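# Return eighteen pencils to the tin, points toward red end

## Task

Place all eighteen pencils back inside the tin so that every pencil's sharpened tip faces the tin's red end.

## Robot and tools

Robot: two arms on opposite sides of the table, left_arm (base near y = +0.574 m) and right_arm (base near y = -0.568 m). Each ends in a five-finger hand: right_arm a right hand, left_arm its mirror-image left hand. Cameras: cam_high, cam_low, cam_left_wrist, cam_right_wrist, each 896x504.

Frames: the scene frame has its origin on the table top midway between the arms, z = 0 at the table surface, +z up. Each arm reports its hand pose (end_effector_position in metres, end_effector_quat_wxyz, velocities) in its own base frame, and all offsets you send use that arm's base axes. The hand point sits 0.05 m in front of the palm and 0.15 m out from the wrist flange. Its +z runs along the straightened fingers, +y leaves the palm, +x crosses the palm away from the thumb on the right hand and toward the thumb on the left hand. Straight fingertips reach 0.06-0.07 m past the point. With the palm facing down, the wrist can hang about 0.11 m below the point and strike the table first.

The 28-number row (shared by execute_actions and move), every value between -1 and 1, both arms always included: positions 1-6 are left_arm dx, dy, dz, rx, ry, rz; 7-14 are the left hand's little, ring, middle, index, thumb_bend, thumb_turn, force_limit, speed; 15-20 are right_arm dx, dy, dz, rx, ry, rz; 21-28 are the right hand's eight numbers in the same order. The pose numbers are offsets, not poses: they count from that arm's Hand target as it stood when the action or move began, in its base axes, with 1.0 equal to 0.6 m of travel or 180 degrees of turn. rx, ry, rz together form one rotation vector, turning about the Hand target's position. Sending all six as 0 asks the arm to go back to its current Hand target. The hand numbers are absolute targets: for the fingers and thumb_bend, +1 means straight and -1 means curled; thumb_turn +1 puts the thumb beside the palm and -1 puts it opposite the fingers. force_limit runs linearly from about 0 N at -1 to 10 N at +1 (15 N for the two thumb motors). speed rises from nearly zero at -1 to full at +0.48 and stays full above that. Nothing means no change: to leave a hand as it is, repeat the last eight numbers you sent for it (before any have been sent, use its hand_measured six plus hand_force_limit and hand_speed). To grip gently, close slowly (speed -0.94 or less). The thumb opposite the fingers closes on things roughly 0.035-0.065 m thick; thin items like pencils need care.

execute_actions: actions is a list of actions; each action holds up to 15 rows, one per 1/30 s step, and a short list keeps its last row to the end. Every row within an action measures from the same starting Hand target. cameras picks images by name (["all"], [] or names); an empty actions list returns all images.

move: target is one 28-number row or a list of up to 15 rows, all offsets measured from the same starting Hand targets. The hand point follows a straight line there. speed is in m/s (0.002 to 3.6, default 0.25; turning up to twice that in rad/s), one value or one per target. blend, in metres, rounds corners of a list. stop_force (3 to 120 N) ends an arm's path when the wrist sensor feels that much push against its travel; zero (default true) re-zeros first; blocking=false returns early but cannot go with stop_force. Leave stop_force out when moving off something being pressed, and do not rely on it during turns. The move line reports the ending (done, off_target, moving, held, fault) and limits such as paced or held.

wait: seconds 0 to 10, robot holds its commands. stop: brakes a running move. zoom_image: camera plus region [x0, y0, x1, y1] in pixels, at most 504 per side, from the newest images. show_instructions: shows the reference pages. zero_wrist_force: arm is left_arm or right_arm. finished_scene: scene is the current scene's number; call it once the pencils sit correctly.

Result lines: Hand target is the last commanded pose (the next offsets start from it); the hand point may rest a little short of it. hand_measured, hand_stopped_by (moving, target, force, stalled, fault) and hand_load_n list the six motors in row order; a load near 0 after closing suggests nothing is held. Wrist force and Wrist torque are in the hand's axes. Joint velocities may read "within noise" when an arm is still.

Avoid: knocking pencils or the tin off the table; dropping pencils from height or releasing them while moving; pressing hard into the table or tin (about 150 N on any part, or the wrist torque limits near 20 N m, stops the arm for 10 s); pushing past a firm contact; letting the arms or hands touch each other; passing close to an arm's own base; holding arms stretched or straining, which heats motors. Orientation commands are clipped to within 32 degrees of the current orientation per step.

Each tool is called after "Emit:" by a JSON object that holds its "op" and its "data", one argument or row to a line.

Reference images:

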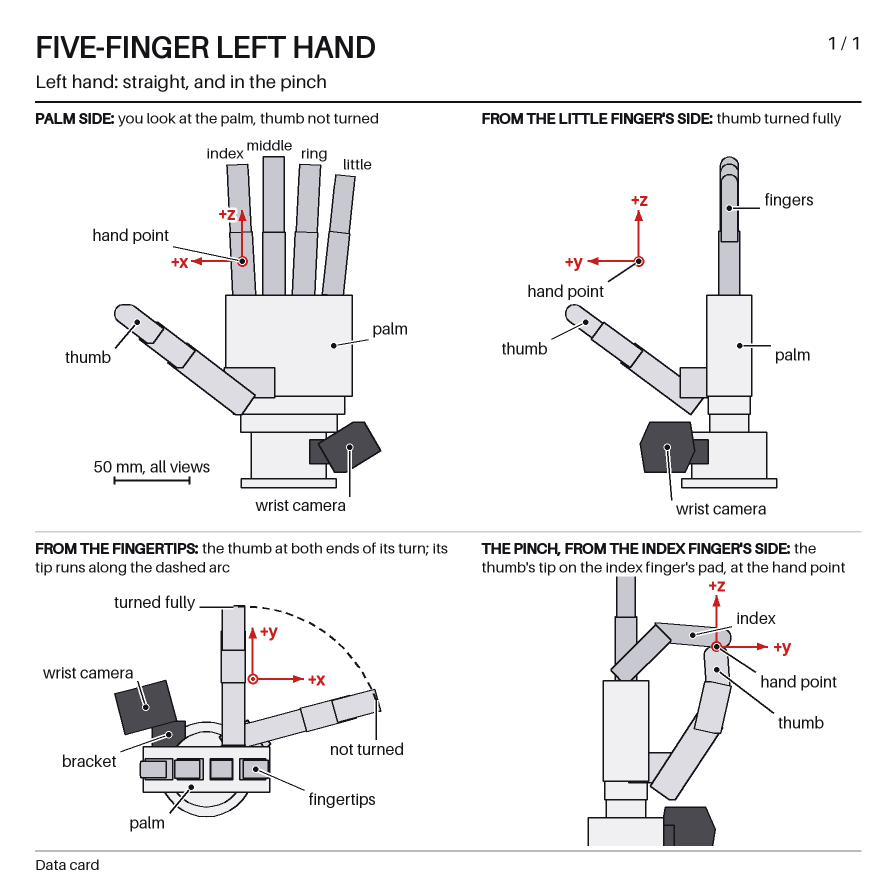

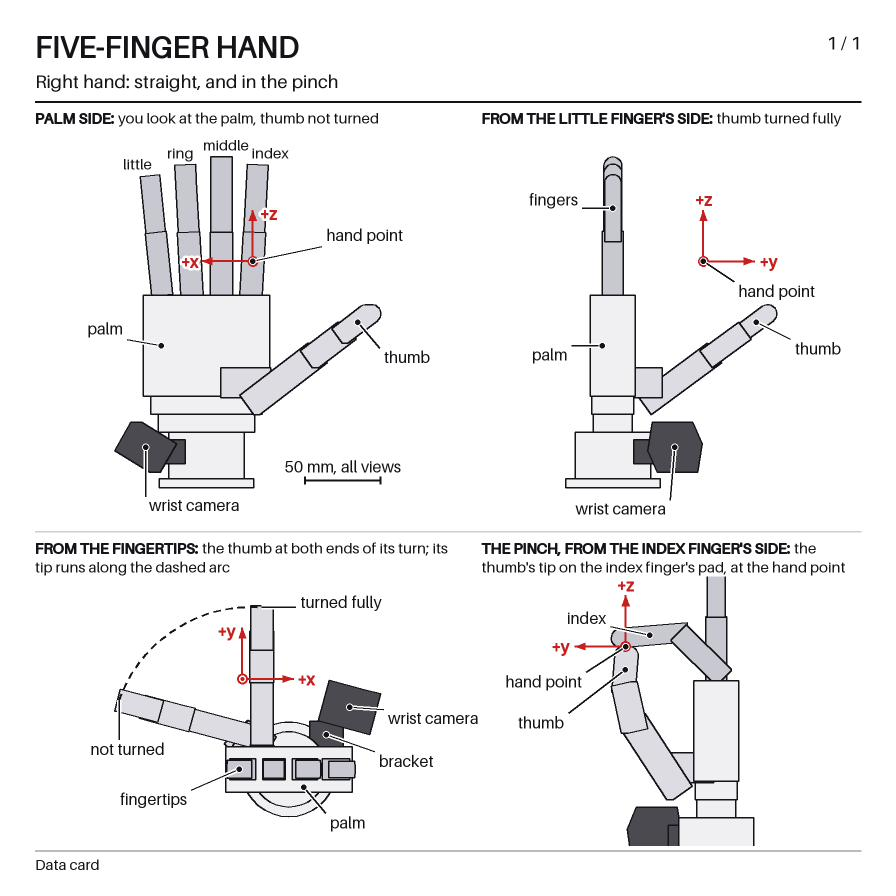

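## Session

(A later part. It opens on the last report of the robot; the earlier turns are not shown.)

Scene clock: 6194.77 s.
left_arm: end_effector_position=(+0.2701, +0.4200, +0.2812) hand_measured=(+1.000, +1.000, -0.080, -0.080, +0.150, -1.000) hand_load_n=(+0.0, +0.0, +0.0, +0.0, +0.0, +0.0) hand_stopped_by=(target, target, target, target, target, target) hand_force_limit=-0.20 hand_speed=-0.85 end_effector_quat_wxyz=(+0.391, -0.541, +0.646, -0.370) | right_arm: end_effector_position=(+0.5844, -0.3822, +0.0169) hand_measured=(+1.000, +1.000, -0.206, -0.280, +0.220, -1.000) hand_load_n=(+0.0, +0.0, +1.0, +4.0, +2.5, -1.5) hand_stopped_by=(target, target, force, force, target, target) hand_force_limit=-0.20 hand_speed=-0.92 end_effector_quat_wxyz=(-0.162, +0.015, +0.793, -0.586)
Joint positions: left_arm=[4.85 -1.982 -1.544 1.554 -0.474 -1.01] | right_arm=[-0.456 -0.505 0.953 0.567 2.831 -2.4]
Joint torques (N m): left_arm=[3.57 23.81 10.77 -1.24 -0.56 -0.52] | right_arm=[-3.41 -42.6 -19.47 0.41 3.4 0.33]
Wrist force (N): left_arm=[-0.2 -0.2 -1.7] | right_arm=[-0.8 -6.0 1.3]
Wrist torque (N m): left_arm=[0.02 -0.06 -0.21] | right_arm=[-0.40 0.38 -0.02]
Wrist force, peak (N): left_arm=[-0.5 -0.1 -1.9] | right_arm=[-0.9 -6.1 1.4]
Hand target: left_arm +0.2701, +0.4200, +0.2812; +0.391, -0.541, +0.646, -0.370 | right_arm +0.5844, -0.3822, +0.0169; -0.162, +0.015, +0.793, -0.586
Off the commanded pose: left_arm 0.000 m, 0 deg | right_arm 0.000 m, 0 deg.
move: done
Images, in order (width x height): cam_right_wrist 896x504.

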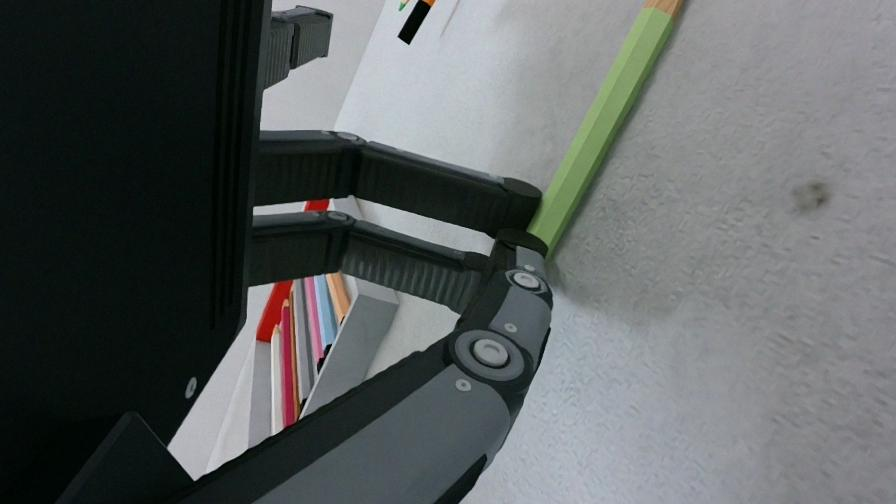

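Emit:
{"op": "move", "data": {
  "target": [
    [0,0,0,0,0,0,1,1,-0.08,-0.08,0.15,-1,-0.2,-0.85,0,0,0.01,0,0,0,1,1,-0.7,-0.7,0.22,-1,-0.2,-0.92]
  ],
  "speed": 0.03,
  "cameras": ["cam_right_wrist", "cam_low"]
}}

Emit:
{"op": "zoom_image", "data": {
  "camera": "cam_low",
  "region": [465, 245, 525, 290]
}}

Scene clock: 6201.27 s.
left_arm: end_effector_position=(+0.2701, +0.4200, +0.2812) hand_measured=(+1.000, +1.000, -0.080, -0.080, +0.150, -1.000) hand_load_n=(-0.5, +0.0, +0.0, +0.0, +0.0, +0.0) hand_stopped_by=(target, target, target, target, target, target) hand_force_limit=-0.20 hand_speed=-0.85 end_effector_quat_wxyz=(+0.391, -0.541, +0.646, -0.370) | right_arm: end_effector_position=(+0.5844, -0.3822, +0.0231) hand_measured=(+1.000, +1.000, -0.206, -0.280, +0.220, -1.000) hand_load_n=(+0.0, +0.0, +0.0, +0.5, +0.5, +0.0) hand_stopped_by=(target, target, force, force, target, target) hand_force_limit=-0.20 hand_speed=-0.92 end_effector_quat_wxyz=(-0.162, +0.015, +0.793, -0.586)
Joint positions: left_arm=[4.85 -1.982 -1.544 1.554 -0.474 -1.01] | right_arm=[-0.456 -0.512 0.951 0.576 2.831 -2.4]
Joint torques (N m): left_arm=[3.67 24.03 10.95 -1.34 -0.63 -0.49] | right_arm=[-6.16 -45.19 -29.81 2.15 3.23 -0.19]
Wrist force (N): left_arm=[-0.2 0.0 -1.6] | right_arm=[-1.4 -2.1 2.3]
Wrist torque (N m): left_arm=[0.03 -0.06 -0.22] | right_arm=[-0.24 0.32 0.03]
Wrist force, peak (N): left_arm=[-0.4 0.0 -1.8] | right_arm=[-0.8 -6.4 1.1]
Hand target: left_arm +0.2701, +0.4200, +0.2812; +0.391, -0.541, +0.646, -0.370 | right_arm +0.5844, -0.3822, +0.0229; -0.162, +0.015, +0.793, -0.586
Off the commanded pose: left_arm 0.000 m, 0 deg | right_arm 0.000 m, 0 deg.
move: done
Images, in order (width x height): cam_low 896x504, cam_right_wrist 896x504.

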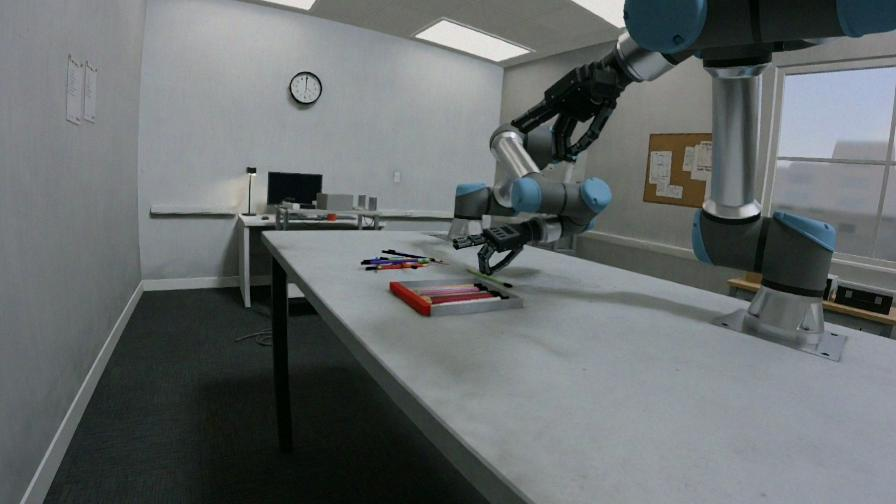

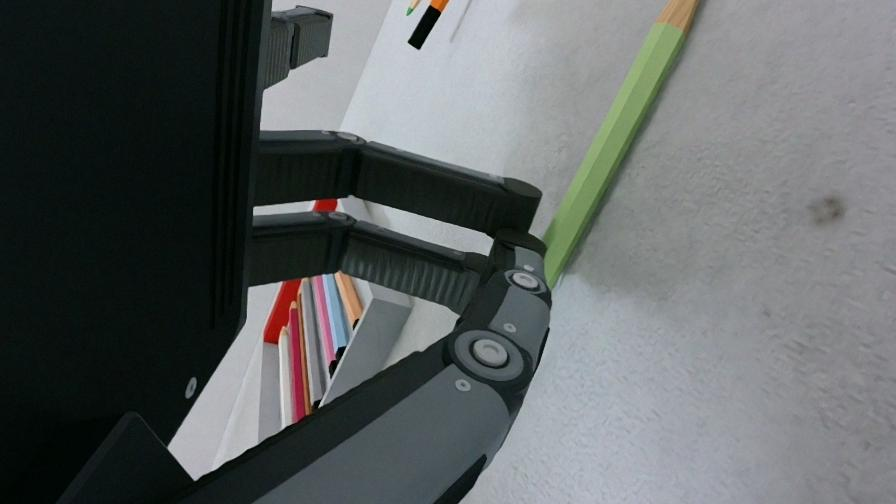

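Scaled by 8.400 from the camera's 896x504 image, which has a finer 1280x720 frame.

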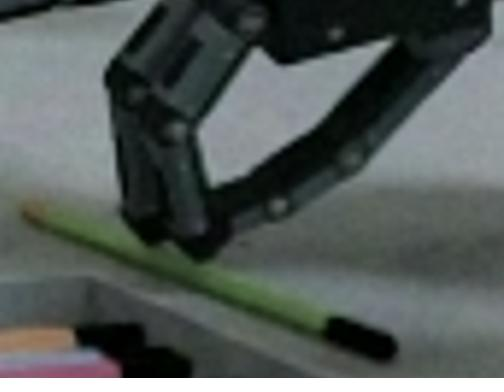

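Emit:
{"op": "move", "data": {
  "target": [
    [0,0,0,0,0,0,1,1,-0.08,-0.08,0.15,-1,-0.2,-0.85,0,0.0067,0.002,-0.0067,-0.027,0.0767,1,1,-0.7,-0.7,0.22,-1,-0.2,-0.92],
    [0,0,0,0,0,0,1,1,-0.08,-0.08,0.15,-1,-0.2,-0.85,0,0.0067,0.002,-0.0067,-0.027,0.0767,1,1,-0.12,-0.12,0.16,-1,-0.2,-0.8]
  ],
  "speed": 0.06,
  "cameras": ["cam_right_wrist"]
}}

Emit:
{"op": "move", "data": {
  "target": [0,0,0,0,0,0,1,1,-0.08,-0.08,0.15,-1,-0.2,-0.85,0,0,-0.03,0,0,0,1,1,-0.12,-0.12,0.16,-1,-0.2,-0.8],
  "speed": 0.008,
  "stop_force": 3,
  "cameras": ["cam_right_wrist", "cam_low"]
}}

Emit:
{"op": "zoom_image", "data": {
  "camera": "cam_low",
  "region": [465, 245, 525, 290]
}}

Scene clock: 6277.40 s.
left_arm: end_effector_position=(+0.2701, +0.4200, +0.2812) hand_measured=(+1.000, +1.000, -0.080, -0.080, +0.150, -1.000) hand_load_n=(+0.0, +0.0, +0.0, +0.0, +0.0, +0.5) hand_stopped_by=(target, target, target, target, target, target) hand_force_limit=-0.20 hand_speed=-0.85 end_effector_quat_wxyz=(+0.391, -0.541, +0.646, -0.370) | right_arm: end_effector_position=(+0.5844, -0.3782, +0.0241) hand_measured=(+1.000, +1.000, -0.120, -0.120, +0.160, -1.000) hand_load_n=(+0.0, +0.0, +0.0, +0.0, +0.0, +0.0) hand_stopped_by=(target, target, target, target, target, target) hand_force_limit=-0.20 hand_speed=-0.80 end_effector_quat_wxyz=(-0.057, -0.054, +0.789, -0.609)
Joint positions: left_arm=[4.85 -1.982 -1.544 1.554 -0.474 -1.01] | right_arm=[-0.489 -0.778 1.389 -0.084 2.616 -2.836]
Joint torques (N m): left_arm=[3.29 24.03 10.6 -1.28 -0.6 -0.5] | right_arm=[7.74 -35.92 -29.9 -0.52 3.55 -1.11]
Wrist force (N): left_arm=[-0.2 0.0 -1.5] | right_arm=[-1.4 -2.4 2.2]
Wrist torque (N m): left_arm=[0.03 -0.06 -0.22] | right_arm=[-0.16 0.34 0.10]
Wrist force, peak (N): left_arm=[-0.2 0.1 -1.8] | right_arm=[-1.7 -2.8 2.4]
Hand target: left_arm +0.2701, +0.4200, +0.2812; +0.391, -0.541, +0.646, -0.370 | right_arm +0.5844, -0.3782, +0.0241; -0.057, -0.054, +0.789, -0.609
Off the commanded pose: left_arm 0.000 m, 0 deg | right_arm 0.000 m, 0 deg.
move: done
Images, in order (width x height): cam_right_wrist 896x504.

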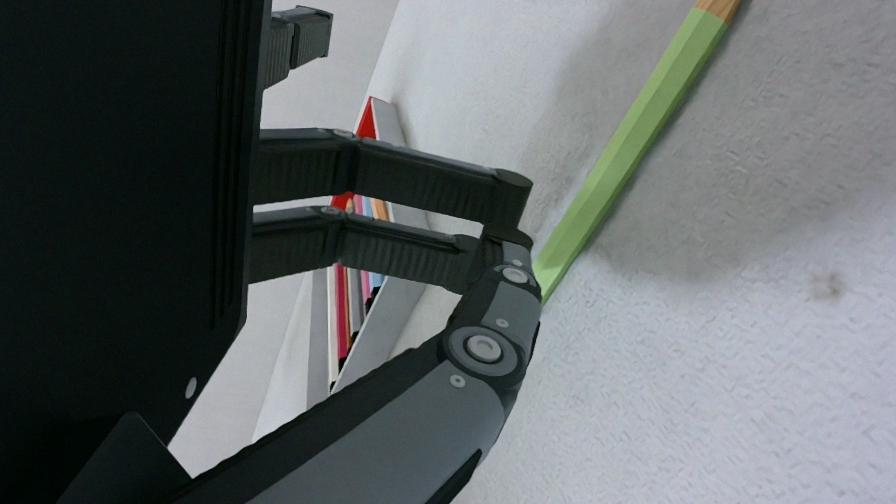

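Scene clock: 6279.93 s.
left_arm: end_effector_position=(+0.2701, +0.4200, +0.2812) hand_measured=(+1.000, +1.000, -0.080, -0.080, +0.150, -1.000) hand_load_n=(+0.0, -0.5, +0.0, +0.0, +0.0, -0.5) hand_stopped_by=(target, target, target, target, target, target) hand_force_limit=-0.20 hand_speed=-0.85 end_effector_quat_wxyz=(+0.391, -0.541, +0.646, -0.370) | right_arm: end_effector_position=(+0.5844, -0.3782, +0.0143) hand_measured=(+1.000, +1.000, -0.120, -0.120, +0.160, -1.000) hand_load_n=(+0.0, +0.0, +0.0, +0.0, -1.5, +0.0) hand_stopped_by=(target, target, target, target, target, target) hand_force_limit=-0.20 hand_speed=-0.80 end_effector_quat_wxyz=(-0.057, -0.054, +0.789, -0.609)
Joint positions: left_arm=[4.85 -1.982 -1.544 1.554 -0.474 -1.01] | right_arm=[-0.489 -0.764 1.393 -0.102 2.616 -2.836]
Joint torques (N m): left_arm=[3 23.7 10.99 -1.33 -0.58 -0.51] | right_arm=[4.73 -51.78 -29.5 2.34 2.7 0.47]
Wrist force (N): left_arm=[-0.2 0.0 -1.8] | right_arm=[-1.1 -5.2 1.1]
Wrist torque (N m): left_arm=[0.05 -0.06 -0.22] | right_arm=[-0.26 0.36 0.08]
Wrist force, peak (N): left_arm=[-0.1 0.2 -1.9] | right_arm=[-1.0 -6.7 0.3]
Hand target: left_arm +0.2701, +0.4200, +0.2812; +0.391, -0.541, +0.646, -0.370 | right_arm +0.5844, -0.3782, +0.0143; -0.057, -0.054, +0.789, -0.609 (not the last commanded pose)
Off the commanded pose: left_arm 0.000 m, 0 deg | right_arm 0.008 m, 0 deg.
move: contact (right_arm)
Images, in order (width x height): cam_low 896x504, cam_right_wrist 896x504.

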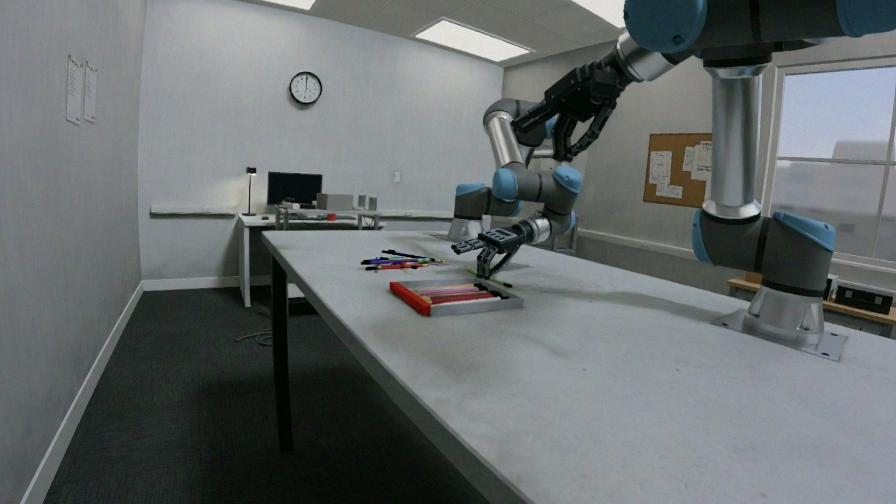

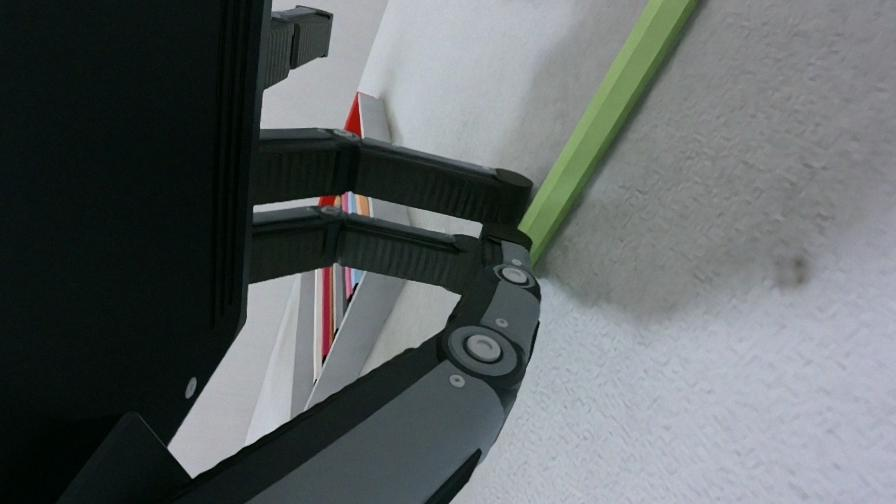

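Scaled by 8.400 from the camera's 896x504 image, which has a finer 1280x720 frame.

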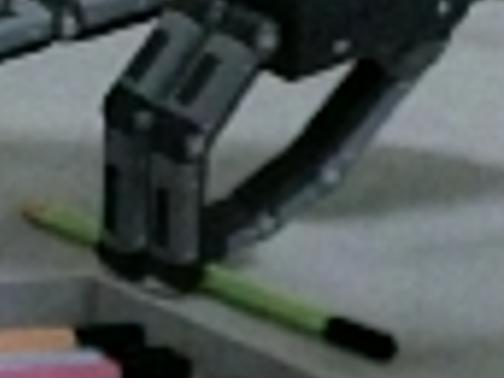

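Emit:
{"op": "move", "data": {
  "target": [
    [0,0,0,0,0,0,1,1,-0.08,-0.08,0.15,-1,-0.2,-0.85,0,0,0.01,0,0,0,1,1,-0.12,-0.12,0.16,-1,-0.2,-0.8],
    [0,0,0,0,0,0,1,1,-0.08,-0.08,0.15,-1,-0.2,-0.85,0,0.0083,0.01,0,0,0,1,1,-0.12,-0.12,0.16,-1,-0.2,-0.8]
  ],
  "speed": 0.05
}}

Emit:
{"op": "move", "data": {
  "target": [0,0,0,0,0,0,1,1,-0.08,-0.08,0.15,-1,-0.2,-0.85,0,0,-0.03,0,0,0,1,1,-0.12,-0.12,0.16,-1,-0.2,-0.8],
  "speed": 0.008,
  "stop_force": 3,
  "cameras": ["cam_right_wrist"]
}}

Scene clock: 6288.57 s.
left_arm: end_effector_position=(+0.2701, +0.4200, +0.2812) hand_measured=(+1.000, +1.000, -0.080, -0.080, +0.150, -1.000) hand_load_n=(+0.0, +0.0, +0.0, +0.0, +0.0, +0.0) hand_stopped_by=(target, target, target, target, target, target) hand_force_limit=-0.20 hand_speed=-0.85 end_effector_quat_wxyz=(+0.391, -0.541, +0.646, -0.370) | right_arm: end_effector_position=(+0.5843, -0.3731, +0.0203) hand_measured=(+1.000, +1.000, -0.120, -0.120, +0.160, -1.000) hand_load_n=(+0.0, +0.0, +0.0, +0.0, +0.0, +0.0) hand_stopped_by=(target, target, target, target, target, target) hand_force_limit=-0.20 hand_speed=-0.80 end_effector_quat_wxyz=(-0.057, -0.054, +0.789, -0.609)
Joint positions: left_arm=[4.85 -1.982 -1.544 1.554 -0.474 -1.01] | right_arm=[-0.481 -0.774 1.394 -0.086 2.623 -2.829]
Joint torques (N m): left_arm=[2.92 23.88 11.05 -1.4 -0.6 -0.46] | right_arm=[-9.98 -41.69 -20.81 -0.69 -2.18 -0.96]
Wrist force (N): left_arm=[-0.1 0.1 -1.4] | right_arm=[-1.4 -2.1 2.4]
Wrist torque (N m): left_arm=[0.03 -0.06 -0.22] | right_arm=[-0.15 0.35 0.10]
Wrist force, peak (N): left_arm=[-0.2 0.0 -1.8] | right_arm=[-1.1 -5.5 0.9]
Hand target: left_arm +0.2701, +0.4200, +0.2812; +0.391, -0.541, +0.646, -0.370 | right_arm +0.5844, -0.3732, +0.0203; -0.057, -0.054, +0.789, -0.609
Off the commanded pose: left_arm 0.000 m, 0 deg | right_arm 0.000 m, 0 deg.
move: done

Scene clock: 6290.43 s.
left_arm: end_effector_position=(+0.2701, +0.4200, +0.2812) hand_measured=(+1.000, +1.000, -0.080, -0.080, +0.150, -1.000) hand_load_n=(+0.0, +0.0, +0.0, +0.0, +0.0, +0.0) hand_stopped_by=(target, target, target, target, target, target) hand_force_limit=-0.20 hand_speed=-0.85 end_effector_quat_wxyz=(+0.391, -0.541, +0.646, -0.370) | right_arm: end_effector_position=(+0.5844, -0.3732, +0.0137) hand_measured=(+1.000, +1.000, -0.120, -0.120, +0.160, -1.000) hand_load_n=(+0.0, +0.0, -0.5, +0.0, +0.0, +0.0) hand_stopped_by=(target, target, target, target, target, target) hand_force_limit=-0.20 hand_speed=-0.80 end_effector_quat_wxyz=(-0.057, -0.054, +0.789, -0.609)
Joint positions: left_arm=[4.85 -1.982 -1.544 1.554 -0.474 -1.01] | right_arm=[-0.481 -0.764 1.396 -0.098 2.623 -2.829]
Joint torques (N m): left_arm=[3 24.37 10.77 -1.3 -0.58 -0.54] | right_arm=[-9.65 -51.99 -25.9 2.48 -2.13 0.66]
Wrist force (N): left_arm=[-0.3 0.1 -1.5] | right_arm=[-1.0 -3.7 1.8]
Wrist torque (N m): left_arm=[0.04 -0.04 -0.23] | right_arm=[-0.18 0.39 0.06]
Wrist force, peak (N): left_arm=[-0.2 -0.2 -1.8] | right_arm=[-0.5 -8.9 0.6]
Hand target: left_arm +0.2701, +0.4200, +0.2812; +0.391, -0.541, +0.646, -0.370 | right_arm +0.5844, -0.3732, +0.0137; -0.057, -0.054, +0.789, -0.609 (not the last commanded pose)
Off the commanded pose: left_arm 0.000 m, 0 deg | right_arm 0.011 m, 0 deg.
move: contact (right_arm)
Images, in order (width x height): cam_right_wrist 896x504.

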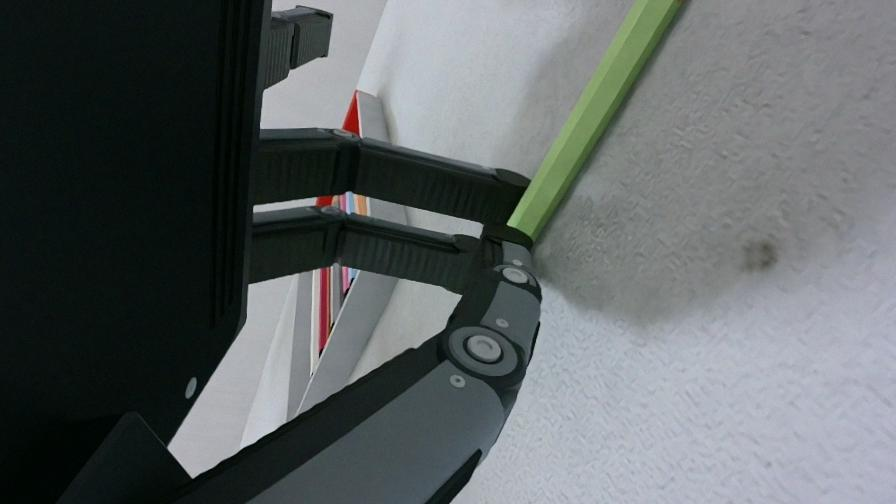

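Emit:
{"op": "move", "data": {
  "target": [
    [0,0,0,0,0,0,1,1,-0.08,-0.08,0.15,-1,-0.2,-0.85,0,0,0,0,0,0,1,1,-0.6,-0.6,0.16,-1,-0.8,-0.92]
  ],
  "speed": 0.03,
  "cameras": ["cam_right_wrist", "cam_low"]
}}

Emit:
{"op": "zoom_image", "data": {
  "camera": "cam_low",
  "region": [465, 245, 525, 290]
}}

Scene clock: 6300.30 s.
left_arm: end_effector_position=(+0.2701, +0.4200, +0.2812) hand_measured=(+1.000, +1.000, -0.080, -0.080, +0.150, -1.000) hand_load_n=(+0.0, +0.0, +0.0, +0.0, +0.0, +0.0) hand_stopped_by=(target, target, target, target, target, target) hand_force_limit=-0.20 hand_speed=-0.85 end_effector_quat_wxyz=(+0.391, -0.541, +0.646, -0.370) | right_arm: end_effector_position=(+0.5844, -0.3732, +0.0137) hand_measured=(+1.000, +1.000, -0.126, -0.216, +0.160, -1.000) hand_load_n=(+0.0, +0.0, +1.0, +2.0, +1.0, -0.5) hand_stopped_by=(target, target, force, force, target, target) hand_force_limit=-0.80 hand_speed=-0.92 end_effector_quat_wxyz=(-0.057, -0.054, +0.789, -0.609)
Joint positions: left_arm=[4.85 -1.982 -1.544 1.554 -0.474 -1.01] | right_arm=[-0.481 -0.764 1.396 -0.098 2.623 -2.829]
Joint torques (N m): left_arm=[3 24.16 10.36 -1.35 -0.68 -0.59] | right_arm=[-6.45 -50.86 -28.1 1.83 -2.18 0.6]
Wrist force (N): left_arm=[-0.1 -0.1 -1.6] | right_arm=[-1.1 -5.6 2.0]
Wrist torque (N m): left_arm=[0.02 -0.08 -0.21] | right_arm=[-0.23 0.38 0.05]
Wrist force, peak (N): left_arm=[-0.1 0.0 -1.9] | right_arm=[-1.1 -6.3 2.0]
Hand target: left_arm +0.2701, +0.4200, +0.2812; +0.391, -0.541, +0.646, -0.370 | right_arm +0.5844, -0.3732, +0.0137; -0.057, -0.054, +0.789, -0.609
Off the commanded pose: left_arm 0.000 m, 0 deg | right_arm 0.000 m, 0 deg.
move: done
Images, in order (width x height): cam_low 896x504, cam_right_wrist 896x504.

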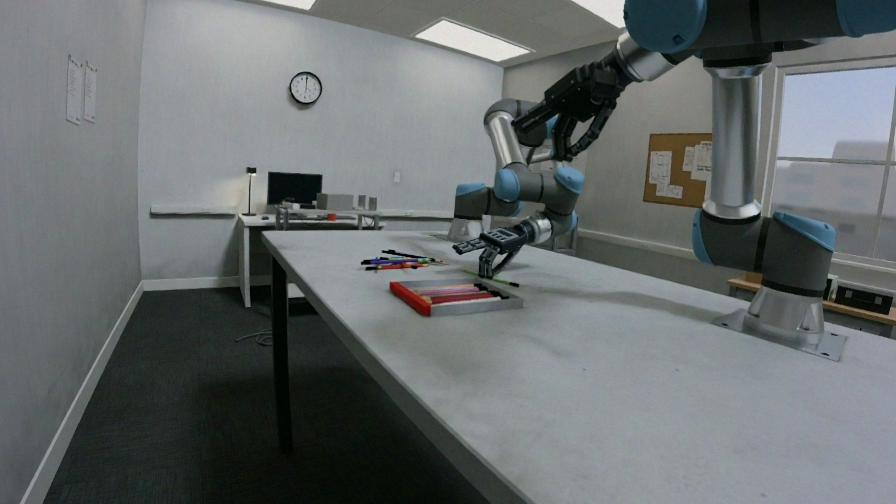

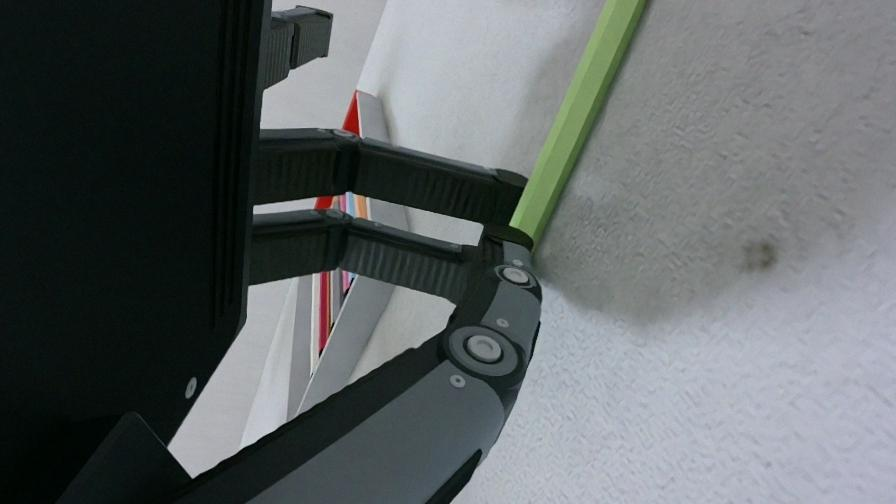

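Scaled by 8.400 from the camera's 896x504 image, which has a finer 1280x720 frame.

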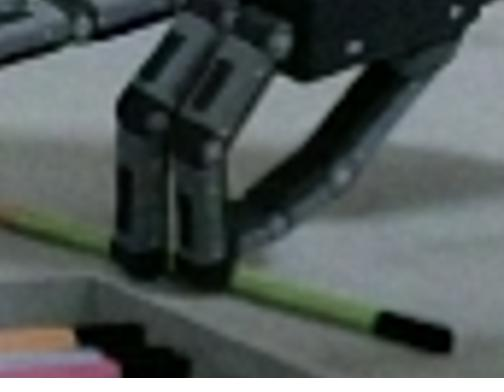

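Emit:
{"op": "move", "data": {
  "target": [
    [0,0,0,0,0,0,1,1,-0.08,-0.08,0.15,-1,-0.2,-0.85,0,0,0.006,0,0,0,1,1,-0.6,-0.6,0.16,-1,-0.8,-0.92]
  ],
  "speed": 0.02,
  "cameras": ["cam_right_wrist"]
}}

Scene clock: 6304.30 s.
left_arm: end_effector_position=(+0.2701, +0.4200, +0.2812) hand_measured=(+1.000, +1.000, -0.080, -0.080, +0.150, -1.000) hand_load_n=(+0.0, +0.0, +0.0, +0.0, -0.5, +0.0) hand_stopped_by=(target, target, target, target, target, target) hand_force_limit=-0.20 hand_speed=-0.85 end_effector_quat_wxyz=(+0.391, -0.541, +0.646, -0.370) | right_arm: end_effector_position=(+0.5844, -0.3732, +0.0174) hand_measured=(+1.000, +1.000, -0.126, -0.216, +0.160, -1.000) hand_load_n=(+0.0, +0.0, +0.0, +0.0, +0.0, +0.0) hand_stopped_by=(target, target, force, force, target, target) hand_force_limit=-0.80 hand_speed=-0.92 end_effector_quat_wxyz=(-0.057, -0.054, +0.789, -0.609)
Joint positions: left_arm=[4.85 -1.982 -1.544 1.554 -0.474 -1.01] | right_arm=[-0.481 -0.769 1.395 -0.092 2.623 -2.829]
Joint torques (N m): left_arm=[2.7 24.85 10.51 -1.36 -0.53 -0.48] | right_arm=[-4.43 -43.02 -28.6 1.14 -2.17 0.02]
Wrist force (N): left_arm=[-0.2 -0.2 -1.7] | right_arm=[-1.6 -2.4 2.2]
Wrist torque (N m): left_arm=[0.02 -0.07 -0.21] | right_arm=[-0.17 0.38 0.09]
Wrist force, peak (N): left_arm=[-0.4 -0.3 -1.8] | right_arm=[-1.1 -6.6 2.0]
Hand target: left_arm +0.2701, +0.4200, +0.2812; +0.391, -0.541, +0.646, -0.370 | right_arm +0.5844, -0.3732, +0.0173; -0.057, -0.054, +0.789, -0.609
Off the commanded pose: left_arm 0.000 m, 0 deg | right_arm 0.000 m, 0 deg.
move: done
Images, in order (width x height): cam_right_wrist 896x504.

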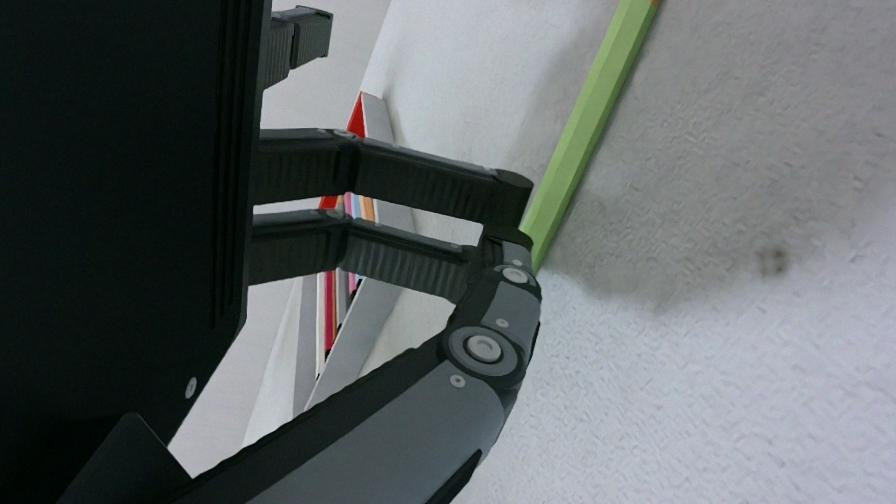

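Emit:
{"op": "move", "data": {
  "target": [
    [0,0,0,0,0,0,1,1,-0.08,-0.08,0.15,-1,-0.2,-0.85,0,0,0,0,0,0,1,1,-0.05,-0.05,0.16,-1,-0.2,-0.8],
    [0,0,0,0,0,0,1,1,-0.08,-0.08,0.15,-1,-0.2,-0.85,-0.0025,0.0097,0.01,-0.0035,0.0275,0.0822,1,1,-0.05,-0.05,0.16,-1,-0.2,-0.8],
    [0,0,0,0,0,0,1,1,-0.08,-0.08,0.15,-1,-0.2,-0.85,-0.0025,0.0097,0.01,-0.0035,0.0275,0.0822,1,1,-0.12,-0.12,0.22,-1,-0.2,-0.8]
  ],
  "speed": 0.06,
  "cameras": ["cam_right_wrist"]
}}

Emit:
{"op": "move", "data": {
  "target": [0,0,0,0,0,0,1,1,-0.08,-0.08,0.15,-1,-0.2,-0.85,0,0,-0.03,0,0,0,1,1,-0.12,-0.12,0.22,-1,-0.2,-0.8],
  "speed": 0.008,
  "stop_force": 3,
  "cameras": ["cam_right_wrist"]
}}

Scene clock: 6329.13 s.
left_arm: end_effector_position=(+0.2701, +0.4200, +0.2812) hand_measured=(+1.000, +1.000, -0.080, -0.080, +0.150, -1.000) hand_load_n=(+0.0, +0.0, +0.0, +0.0, +0.0, +0.0) hand_stopped_by=(target, target, target, target, target, target) hand_force_limit=-0.20 hand_speed=-0.85 end_effector_quat_wxyz=(+0.391, -0.541, +0.646, -0.370) | right_arm: end_effector_position=(+0.5829, -0.3674, +0.0233) hand_measured=(+1.000, +1.000, -0.120, -0.120, +0.220, -1.000) hand_load_n=(+0.0, +0.0, +0.0, +0.0, +0.0, +0.5) hand_stopped_by=(target, target, target, target, target, target) hand_force_limit=-0.20 hand_speed=-0.80 end_effector_quat_wxyz=(-0.012, -0.181, +0.769, -0.613)
Joint positions: left_arm=[4.85 -1.982 -1.544 1.554 -0.474 -1.01] | right_arm=[-0.528 -0.906 1.611 -0.34 2.368 -3.126]
Joint torques (N m): left_arm=[2.53 23.91 10.44 -1.38 -0.6 -0.5] | right_arm=[7.84 -31.03 -30.01 1.37 0.46 -1.07]
Wrist force (N): left_arm=[0.0 -0.1 -1.4] | right_arm=[-1.6 -2.5 2.3]
Wrist torque (N m): left_arm=[0.00 -0.09 -0.20] | right_arm=[-0.31 0.41 0.08]
Wrist force, peak (N): left_arm=[-0.1 0.2 -1.9] | right_arm=[-2.0 -2.6 2.4]
Hand target: left_arm +0.2701, +0.4200, +0.2812; +0.391, -0.541, +0.646, -0.370 | right_arm +0.5829, -0.3674, +0.0233; -0.012, -0.181, +0.769, -0.613
Off the commanded pose: left_arm 0.000 m, 0 deg | right_arm 0.000 m, 0 deg.
move: done
Images, in order (width x height): cam_right_wrist 896x504.

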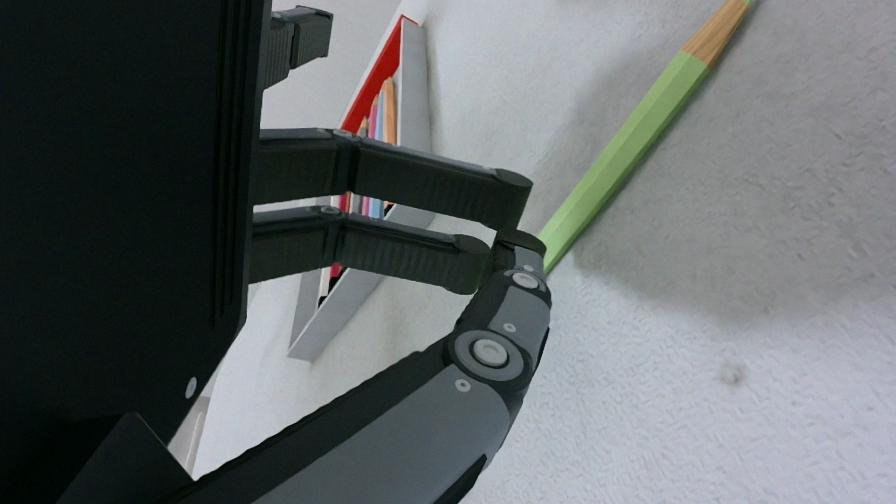

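Scene clock: 6331.50 s.
left_arm: end_effector_position=(+0.2701, +0.4200, +0.2812) hand_measured=(+1.000, +1.000, -0.080, -0.080, +0.150, -1.000) hand_load_n=(+0.0, +0.0, +0.0, +0.0, +0.0, +0.0) hand_stopped_by=(target, target, target, target, target, target) hand_force_limit=-0.20 hand_speed=-0.85 end_effector_quat_wxyz=(+0.391, -0.541, +0.646, -0.370) | right_arm: end_effector_position=(+0.5829, -0.3674, +0.0125) hand_measured=(+1.000, +1.000, -0.120, -0.120, +0.220, -1.000) hand_load_n=(+0.0, +0.0, -0.5, -1.0, +0.0, +0.0) hand_stopped_by=(target, target, target, target, target, target) hand_force_limit=-0.20 hand_speed=-0.80 end_effector_quat_wxyz=(-0.012, -0.181, +0.769, -0.613)
Joint positions: left_arm=[4.85 -1.982 -1.544 1.554 -0.474 -1.01] | right_arm=[-0.528 -0.889 1.616 -0.362 2.368 -3.126]
Joint torques (N m): left_arm=[2.7 24.45 10.8 -1.39 -0.63 -0.36] | right_arm=[7.94 -46.73 -24.23 1.37 -2.38 -0.13]
Wrist force (N): left_arm=[-0.1 0.1 -1.5] | right_arm=[-0.2 -4.6 1.1]
Wrist torque (N m): left_arm=[0.04 -0.07 -0.21] | right_arm=[-0.35 0.41 0.08]
Wrist force, peak (N): left_arm=[-0.1 -0.1 -1.8] | right_arm=[0.8 -9.8 0.2]
Hand target: left_arm +0.2701, +0.4200, +0.2812; +0.391, -0.541, +0.646, -0.370 | right_arm +0.5829, -0.3674, +0.0125; -0.012, -0.181, +0.769, -0.613 (not the last commanded pose)
Off the commanded pose: left_arm 0.000 m, 0 deg | right_arm 0.007 m, 0 deg.
move: contact (right_arm)
Images, in order (width x height): cam_right_wrist 896x504.

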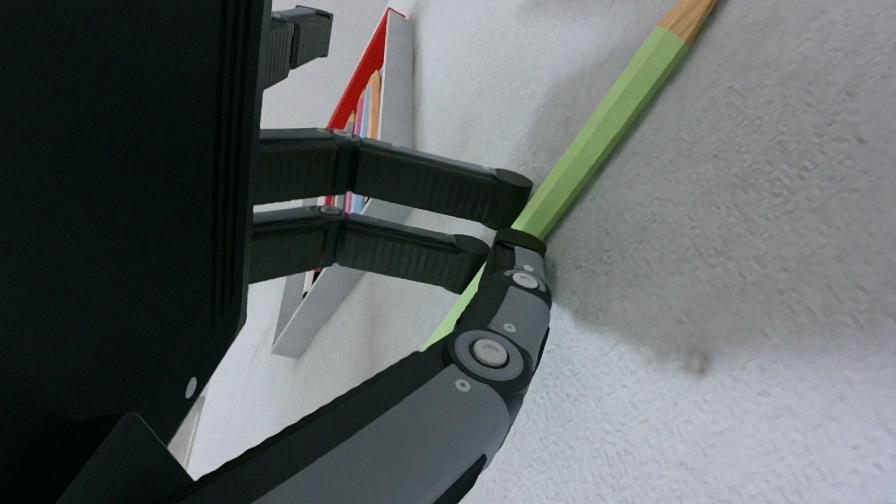

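Emit:
{"op": "move", "data": {
  "target": [
    [0,0,0,0,0,0,1,1,-0.08,-0.08,0.15,-1,-0.2,-0.85,0,0,0,0,0,0,1,1,-0.6,-0.6,0.22,-1,-0.8,-0.92],
    [0,0,0,0,0,0,1,1,-0.08,-0.08,0.15,-1,-0.2,-0.85,0,0,0,0,0,0,1,1,-0.65,-0.65,0.22,-1,-0.45,-0.92]
  ],
  "speed": 0.03,
  "cameras": ["cam_right_wrist"]
}}

Scene clock: 6336.73 s.
left_arm: end_effector_position=(+0.2701, +0.4200, +0.2812) hand_measured=(+1.000, +1.000, -0.080, -0.080, +0.150, -1.000) hand_load_n=(+0.0, +0.0, +0.0, +0.0, +0.0, +0.0) hand_stopped_by=(target, target, target, target, target, target) hand_force_limit=-0.20 hand_speed=-0.85 end_effector_quat_wxyz=(+0.391, -0.541, +0.646, -0.370) | right_arm: end_effector_position=(+0.5829, -0.3674, +0.0125) hand_measured=(+1.000, +1.000, -0.184, -0.162, +0.220, -1.000) hand_load_n=(+0.0, +0.0, +2.5, +3.0, +1.5, -0.5) hand_stopped_by=(target, target, force, force, target, target) hand_force_limit=-0.45 hand_speed=-0.92 end_effector_quat_wxyz=(-0.012, -0.181, +0.769, -0.613)
Joint positions: left_arm=[4.85 -1.982 -1.544 1.554 -0.474 -1.01] | right_arm=[-0.528 -0.889 1.616 -0.362 2.368 -3.126]
Joint torques (N m): left_arm=[2.18 24.17 10.69 -1.43 -0.59 -0.43] | right_arm=[7.6 -45.96 -27.22 1.32 -2.14 -0.18]
Wrist force (N): left_arm=[-0.3 -0.1 -1.5] | right_arm=[-0.6 -7.8 1.4]
Wrist torque (N m): left_arm=[0.03 -0.05 -0.22] | right_arm=[-0.46 0.42 0.04]
Wrist force, peak (N): left_arm=[-0.3 -0.1 -1.9] | right_arm=[-0.8 -7.8 1.5]
Hand target: left_arm +0.2701, +0.4200, +0.2812; +0.391, -0.541, +0.646, -0.370 | right_arm +0.5829, -0.3674, +0.0125; -0.012, -0.181, +0.769, -0.613
Off the commanded pose: left_arm 0.000 m, 0 deg | right_arm 0.000 m, 0 deg.
move: done
Images, in order (width x height): cam_right_wrist 896x504.

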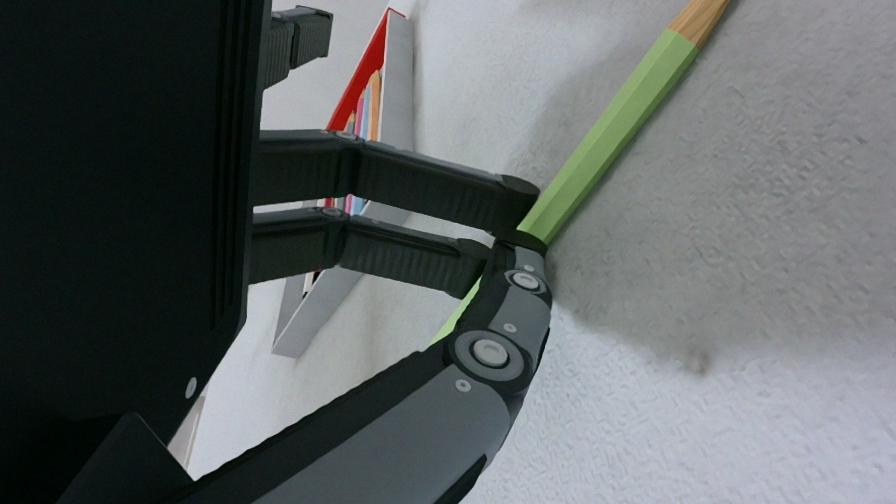

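Emit:
{"op": "move", "data": {
  "target": [
    [0,0,0,0,0,0,1,1,-0.08,-0.08,0.15,-1,-0.2,-0.85,0,0,0.006,0,0,0,1,1,-0.65,-0.65,0.22,-1,-0.45,-0.92]
  ],
  "speed": 0.015,
  "cameras": ["cam_right_wrist"]
}}

Scene clock: 6342.10 s.
left_arm: end_effector_position=(+0.2701, +0.4200, +0.2812) hand_measured=(+1.000, +1.000, -0.080, -0.080, +0.150, -1.000) hand_load_n=(+0.0, -0.5, +0.0, +0.0, +0.0, +0.0) hand_stopped_by=(target, target, target, target, target, target) hand_force_limit=-0.20 hand_speed=-0.85 end_effector_quat_wxyz=(+0.391, -0.541, +0.646, -0.370) | right_arm: end_effector_position=(+0.5829, -0.3674, +0.0162) hand_measured=(+1.000, +1.000, -0.184, -0.162, +0.220, -1.000) hand_load_n=(+0.0, +0.0, +1.5, +1.0, +1.5, +0.5) hand_stopped_by=(target, target, force, force, target, target) hand_force_limit=-0.45 hand_speed=-0.92 end_effector_quat_wxyz=(-0.012, -0.181, +0.769, -0.613)
Joint positions: left_arm=[4.85 -1.982 -1.544 1.554 -0.474 -1.01] | right_arm=[-0.528 -0.895 1.614 -0.355 2.368 -3.126]
Joint torques (N m): left_arm=[2.61 24.28 10.93 -1.5 -0.51 -0.44] | right_arm=[7.27 -39.43 -27.85 -0.07 -1.94 -0.49]
Wrist force (N): left_arm=[-0.1 0.0 -1.6] | right_arm=[-1.7 -2.3 2.2]
Wrist torque (N m): left_arm=[0.04 -0.07 -0.21] | right_arm=[-0.28 0.41 0.09]
Wrist force, peak (N): left_arm=[-0.1 -0.2 -1.8] | right_arm=[-0.5 -8.2 1.5]
Hand target: left_arm +0.2701, +0.4200, +0.2812; +0.391, -0.541, +0.646, -0.370 | right_arm +0.5829, -0.3674, +0.0161; -0.012, -0.181, +0.769, -0.613
Off the commanded pose: left_arm 0.000 m, 0 deg | right_arm 0.000 m, 0 deg.
move: done
Images, in order (width x height): cam_right_wrist 896x504.

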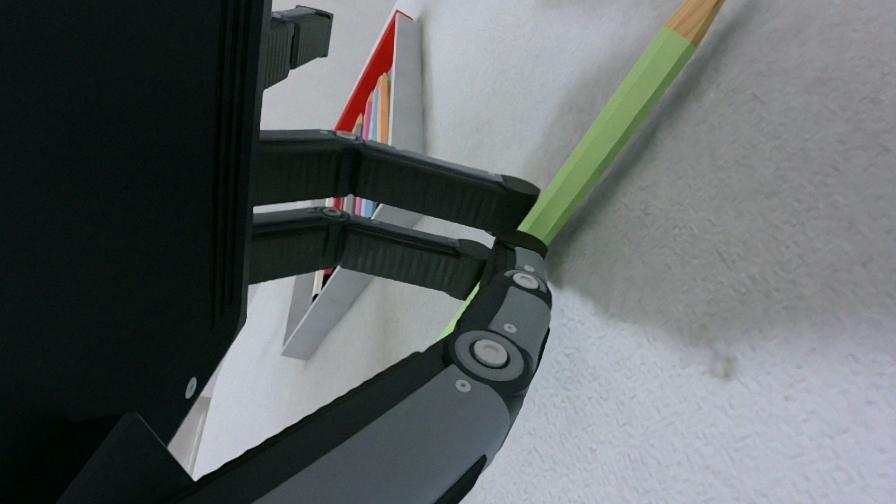

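Emit:
{"op": "move", "data": {
  "target": [
    [0,0,0,0,0,0,1,1,-0.08,-0.08,0.15,-1,-0.2,-0.85,0,0,0.05,0,0,0,1,1,-0.65,-0.65,0.22,-1,-0.45,-0.92],
    [0,0,0,0,0,0,1,1,-0.08,-0.08,0.15,-1,-0.2,-0.85,0.2418,-0.2862,0.2,0,0,0.4028,1,1,-0.65,-0.65,0.22,-1,-0.45,-0.92]
  ],
  "speed": [0.05, 0.18],
  "blend": [0.01, 0],
  "cameras": ["cam_right_wrist", "cam_high"]
}}

Emit:
{"op": "zoom_image", "data": {
  "camera": "cam_high",
  "region": [430, 300, 590, 460]
}}

Scene clock: 6387.67 s.
left_arm: end_effector_position=(+0.2701, +0.4200, +0.2812) hand_measured=(+1.000, +1.000, -0.080, -0.080, +0.150, -1.000) hand_load_n=(+0.0, +0.0, +0.0, +0.0, +0.0, +0.5) hand_stopped_by=(target, target, target, target, target, target) hand_force_limit=-0.20 hand_speed=-0.85 end_effector_quat_wxyz=(+0.391, -0.541, +0.646, -0.370) | right_arm: end_effector_position=(+0.7279, -0.5392, +0.1361) hand_measured=(+1.000, +1.000, -0.184, -0.162, +0.220, -1.000) hand_load_n=(+0.0, +0.0, +1.5, +0.5, +1.0, +0.5) hand_stopped_by=(target, target, force, force, target, target) hand_force_limit=-0.45 hand_speed=-0.92 end_effector_quat_wxyz=(-0.352, +0.601, -0.513, +0.501)
Joint positions: left_arm=[4.85 -1.982 -1.544 1.554 -0.474 -1.01] | right_arm=[-0.999 -0.531 0.591 0.335 0.706 -3.699]
Joint torques (N m): left_arm=[2.35 24.54 10.47 -1.45 -0.6 -0.47] | right_arm=[8.1 -49.92 -31.01 1.33 -2.13 0.15]
Wrist force (N): left_arm=[-0.3 0.1 -1.5] | right_arm=[-1.3 -2.7 2.2]
Wrist torque (N m): left_arm=[0.04 -0.05 -0.23] | right_arm=[-0.33 0.32 0.08]
Wrist force, peak (N): left_arm=[-0.2 -0.1 -1.9] | right_arm=[-1.5 -2.9 2.3]
Hand target: left_arm +0.2701, +0.4200, +0.2812; +0.391, -0.541, +0.646, -0.370 | right_arm +0.7280, -0.5392, +0.1361; -0.353, +0.601, -0.513, +0.501
Off the commanded pose: left_arm 0.000 m, 0 deg | right_arm 0.000 m, 0 deg.
move: done
Images, in order (width x height): cam_high 896x504, cam_right_wrist 896x504.

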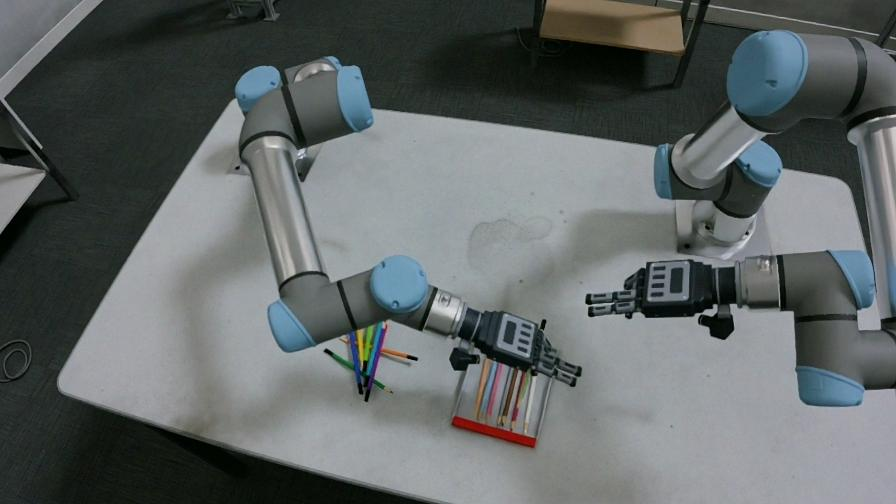

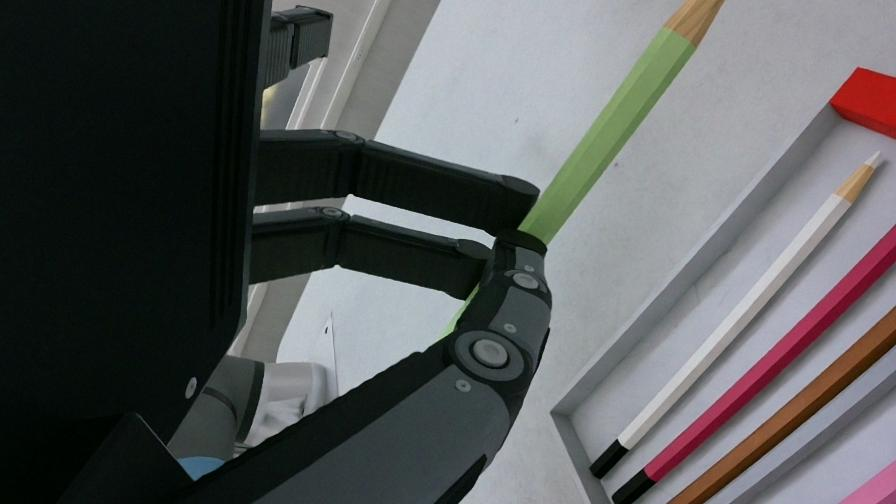

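Scaled by 3.150 from the camera's 896x504 image, which has a finer 1280x720 frame.

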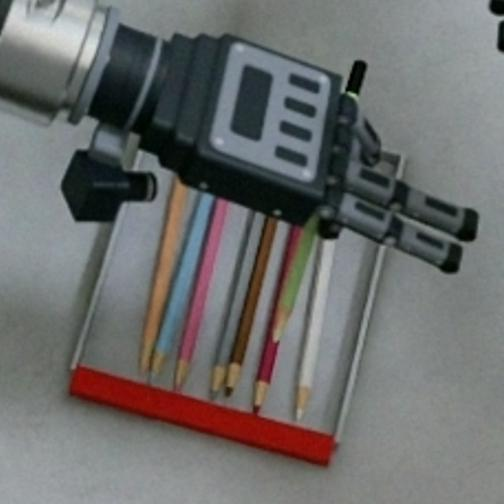

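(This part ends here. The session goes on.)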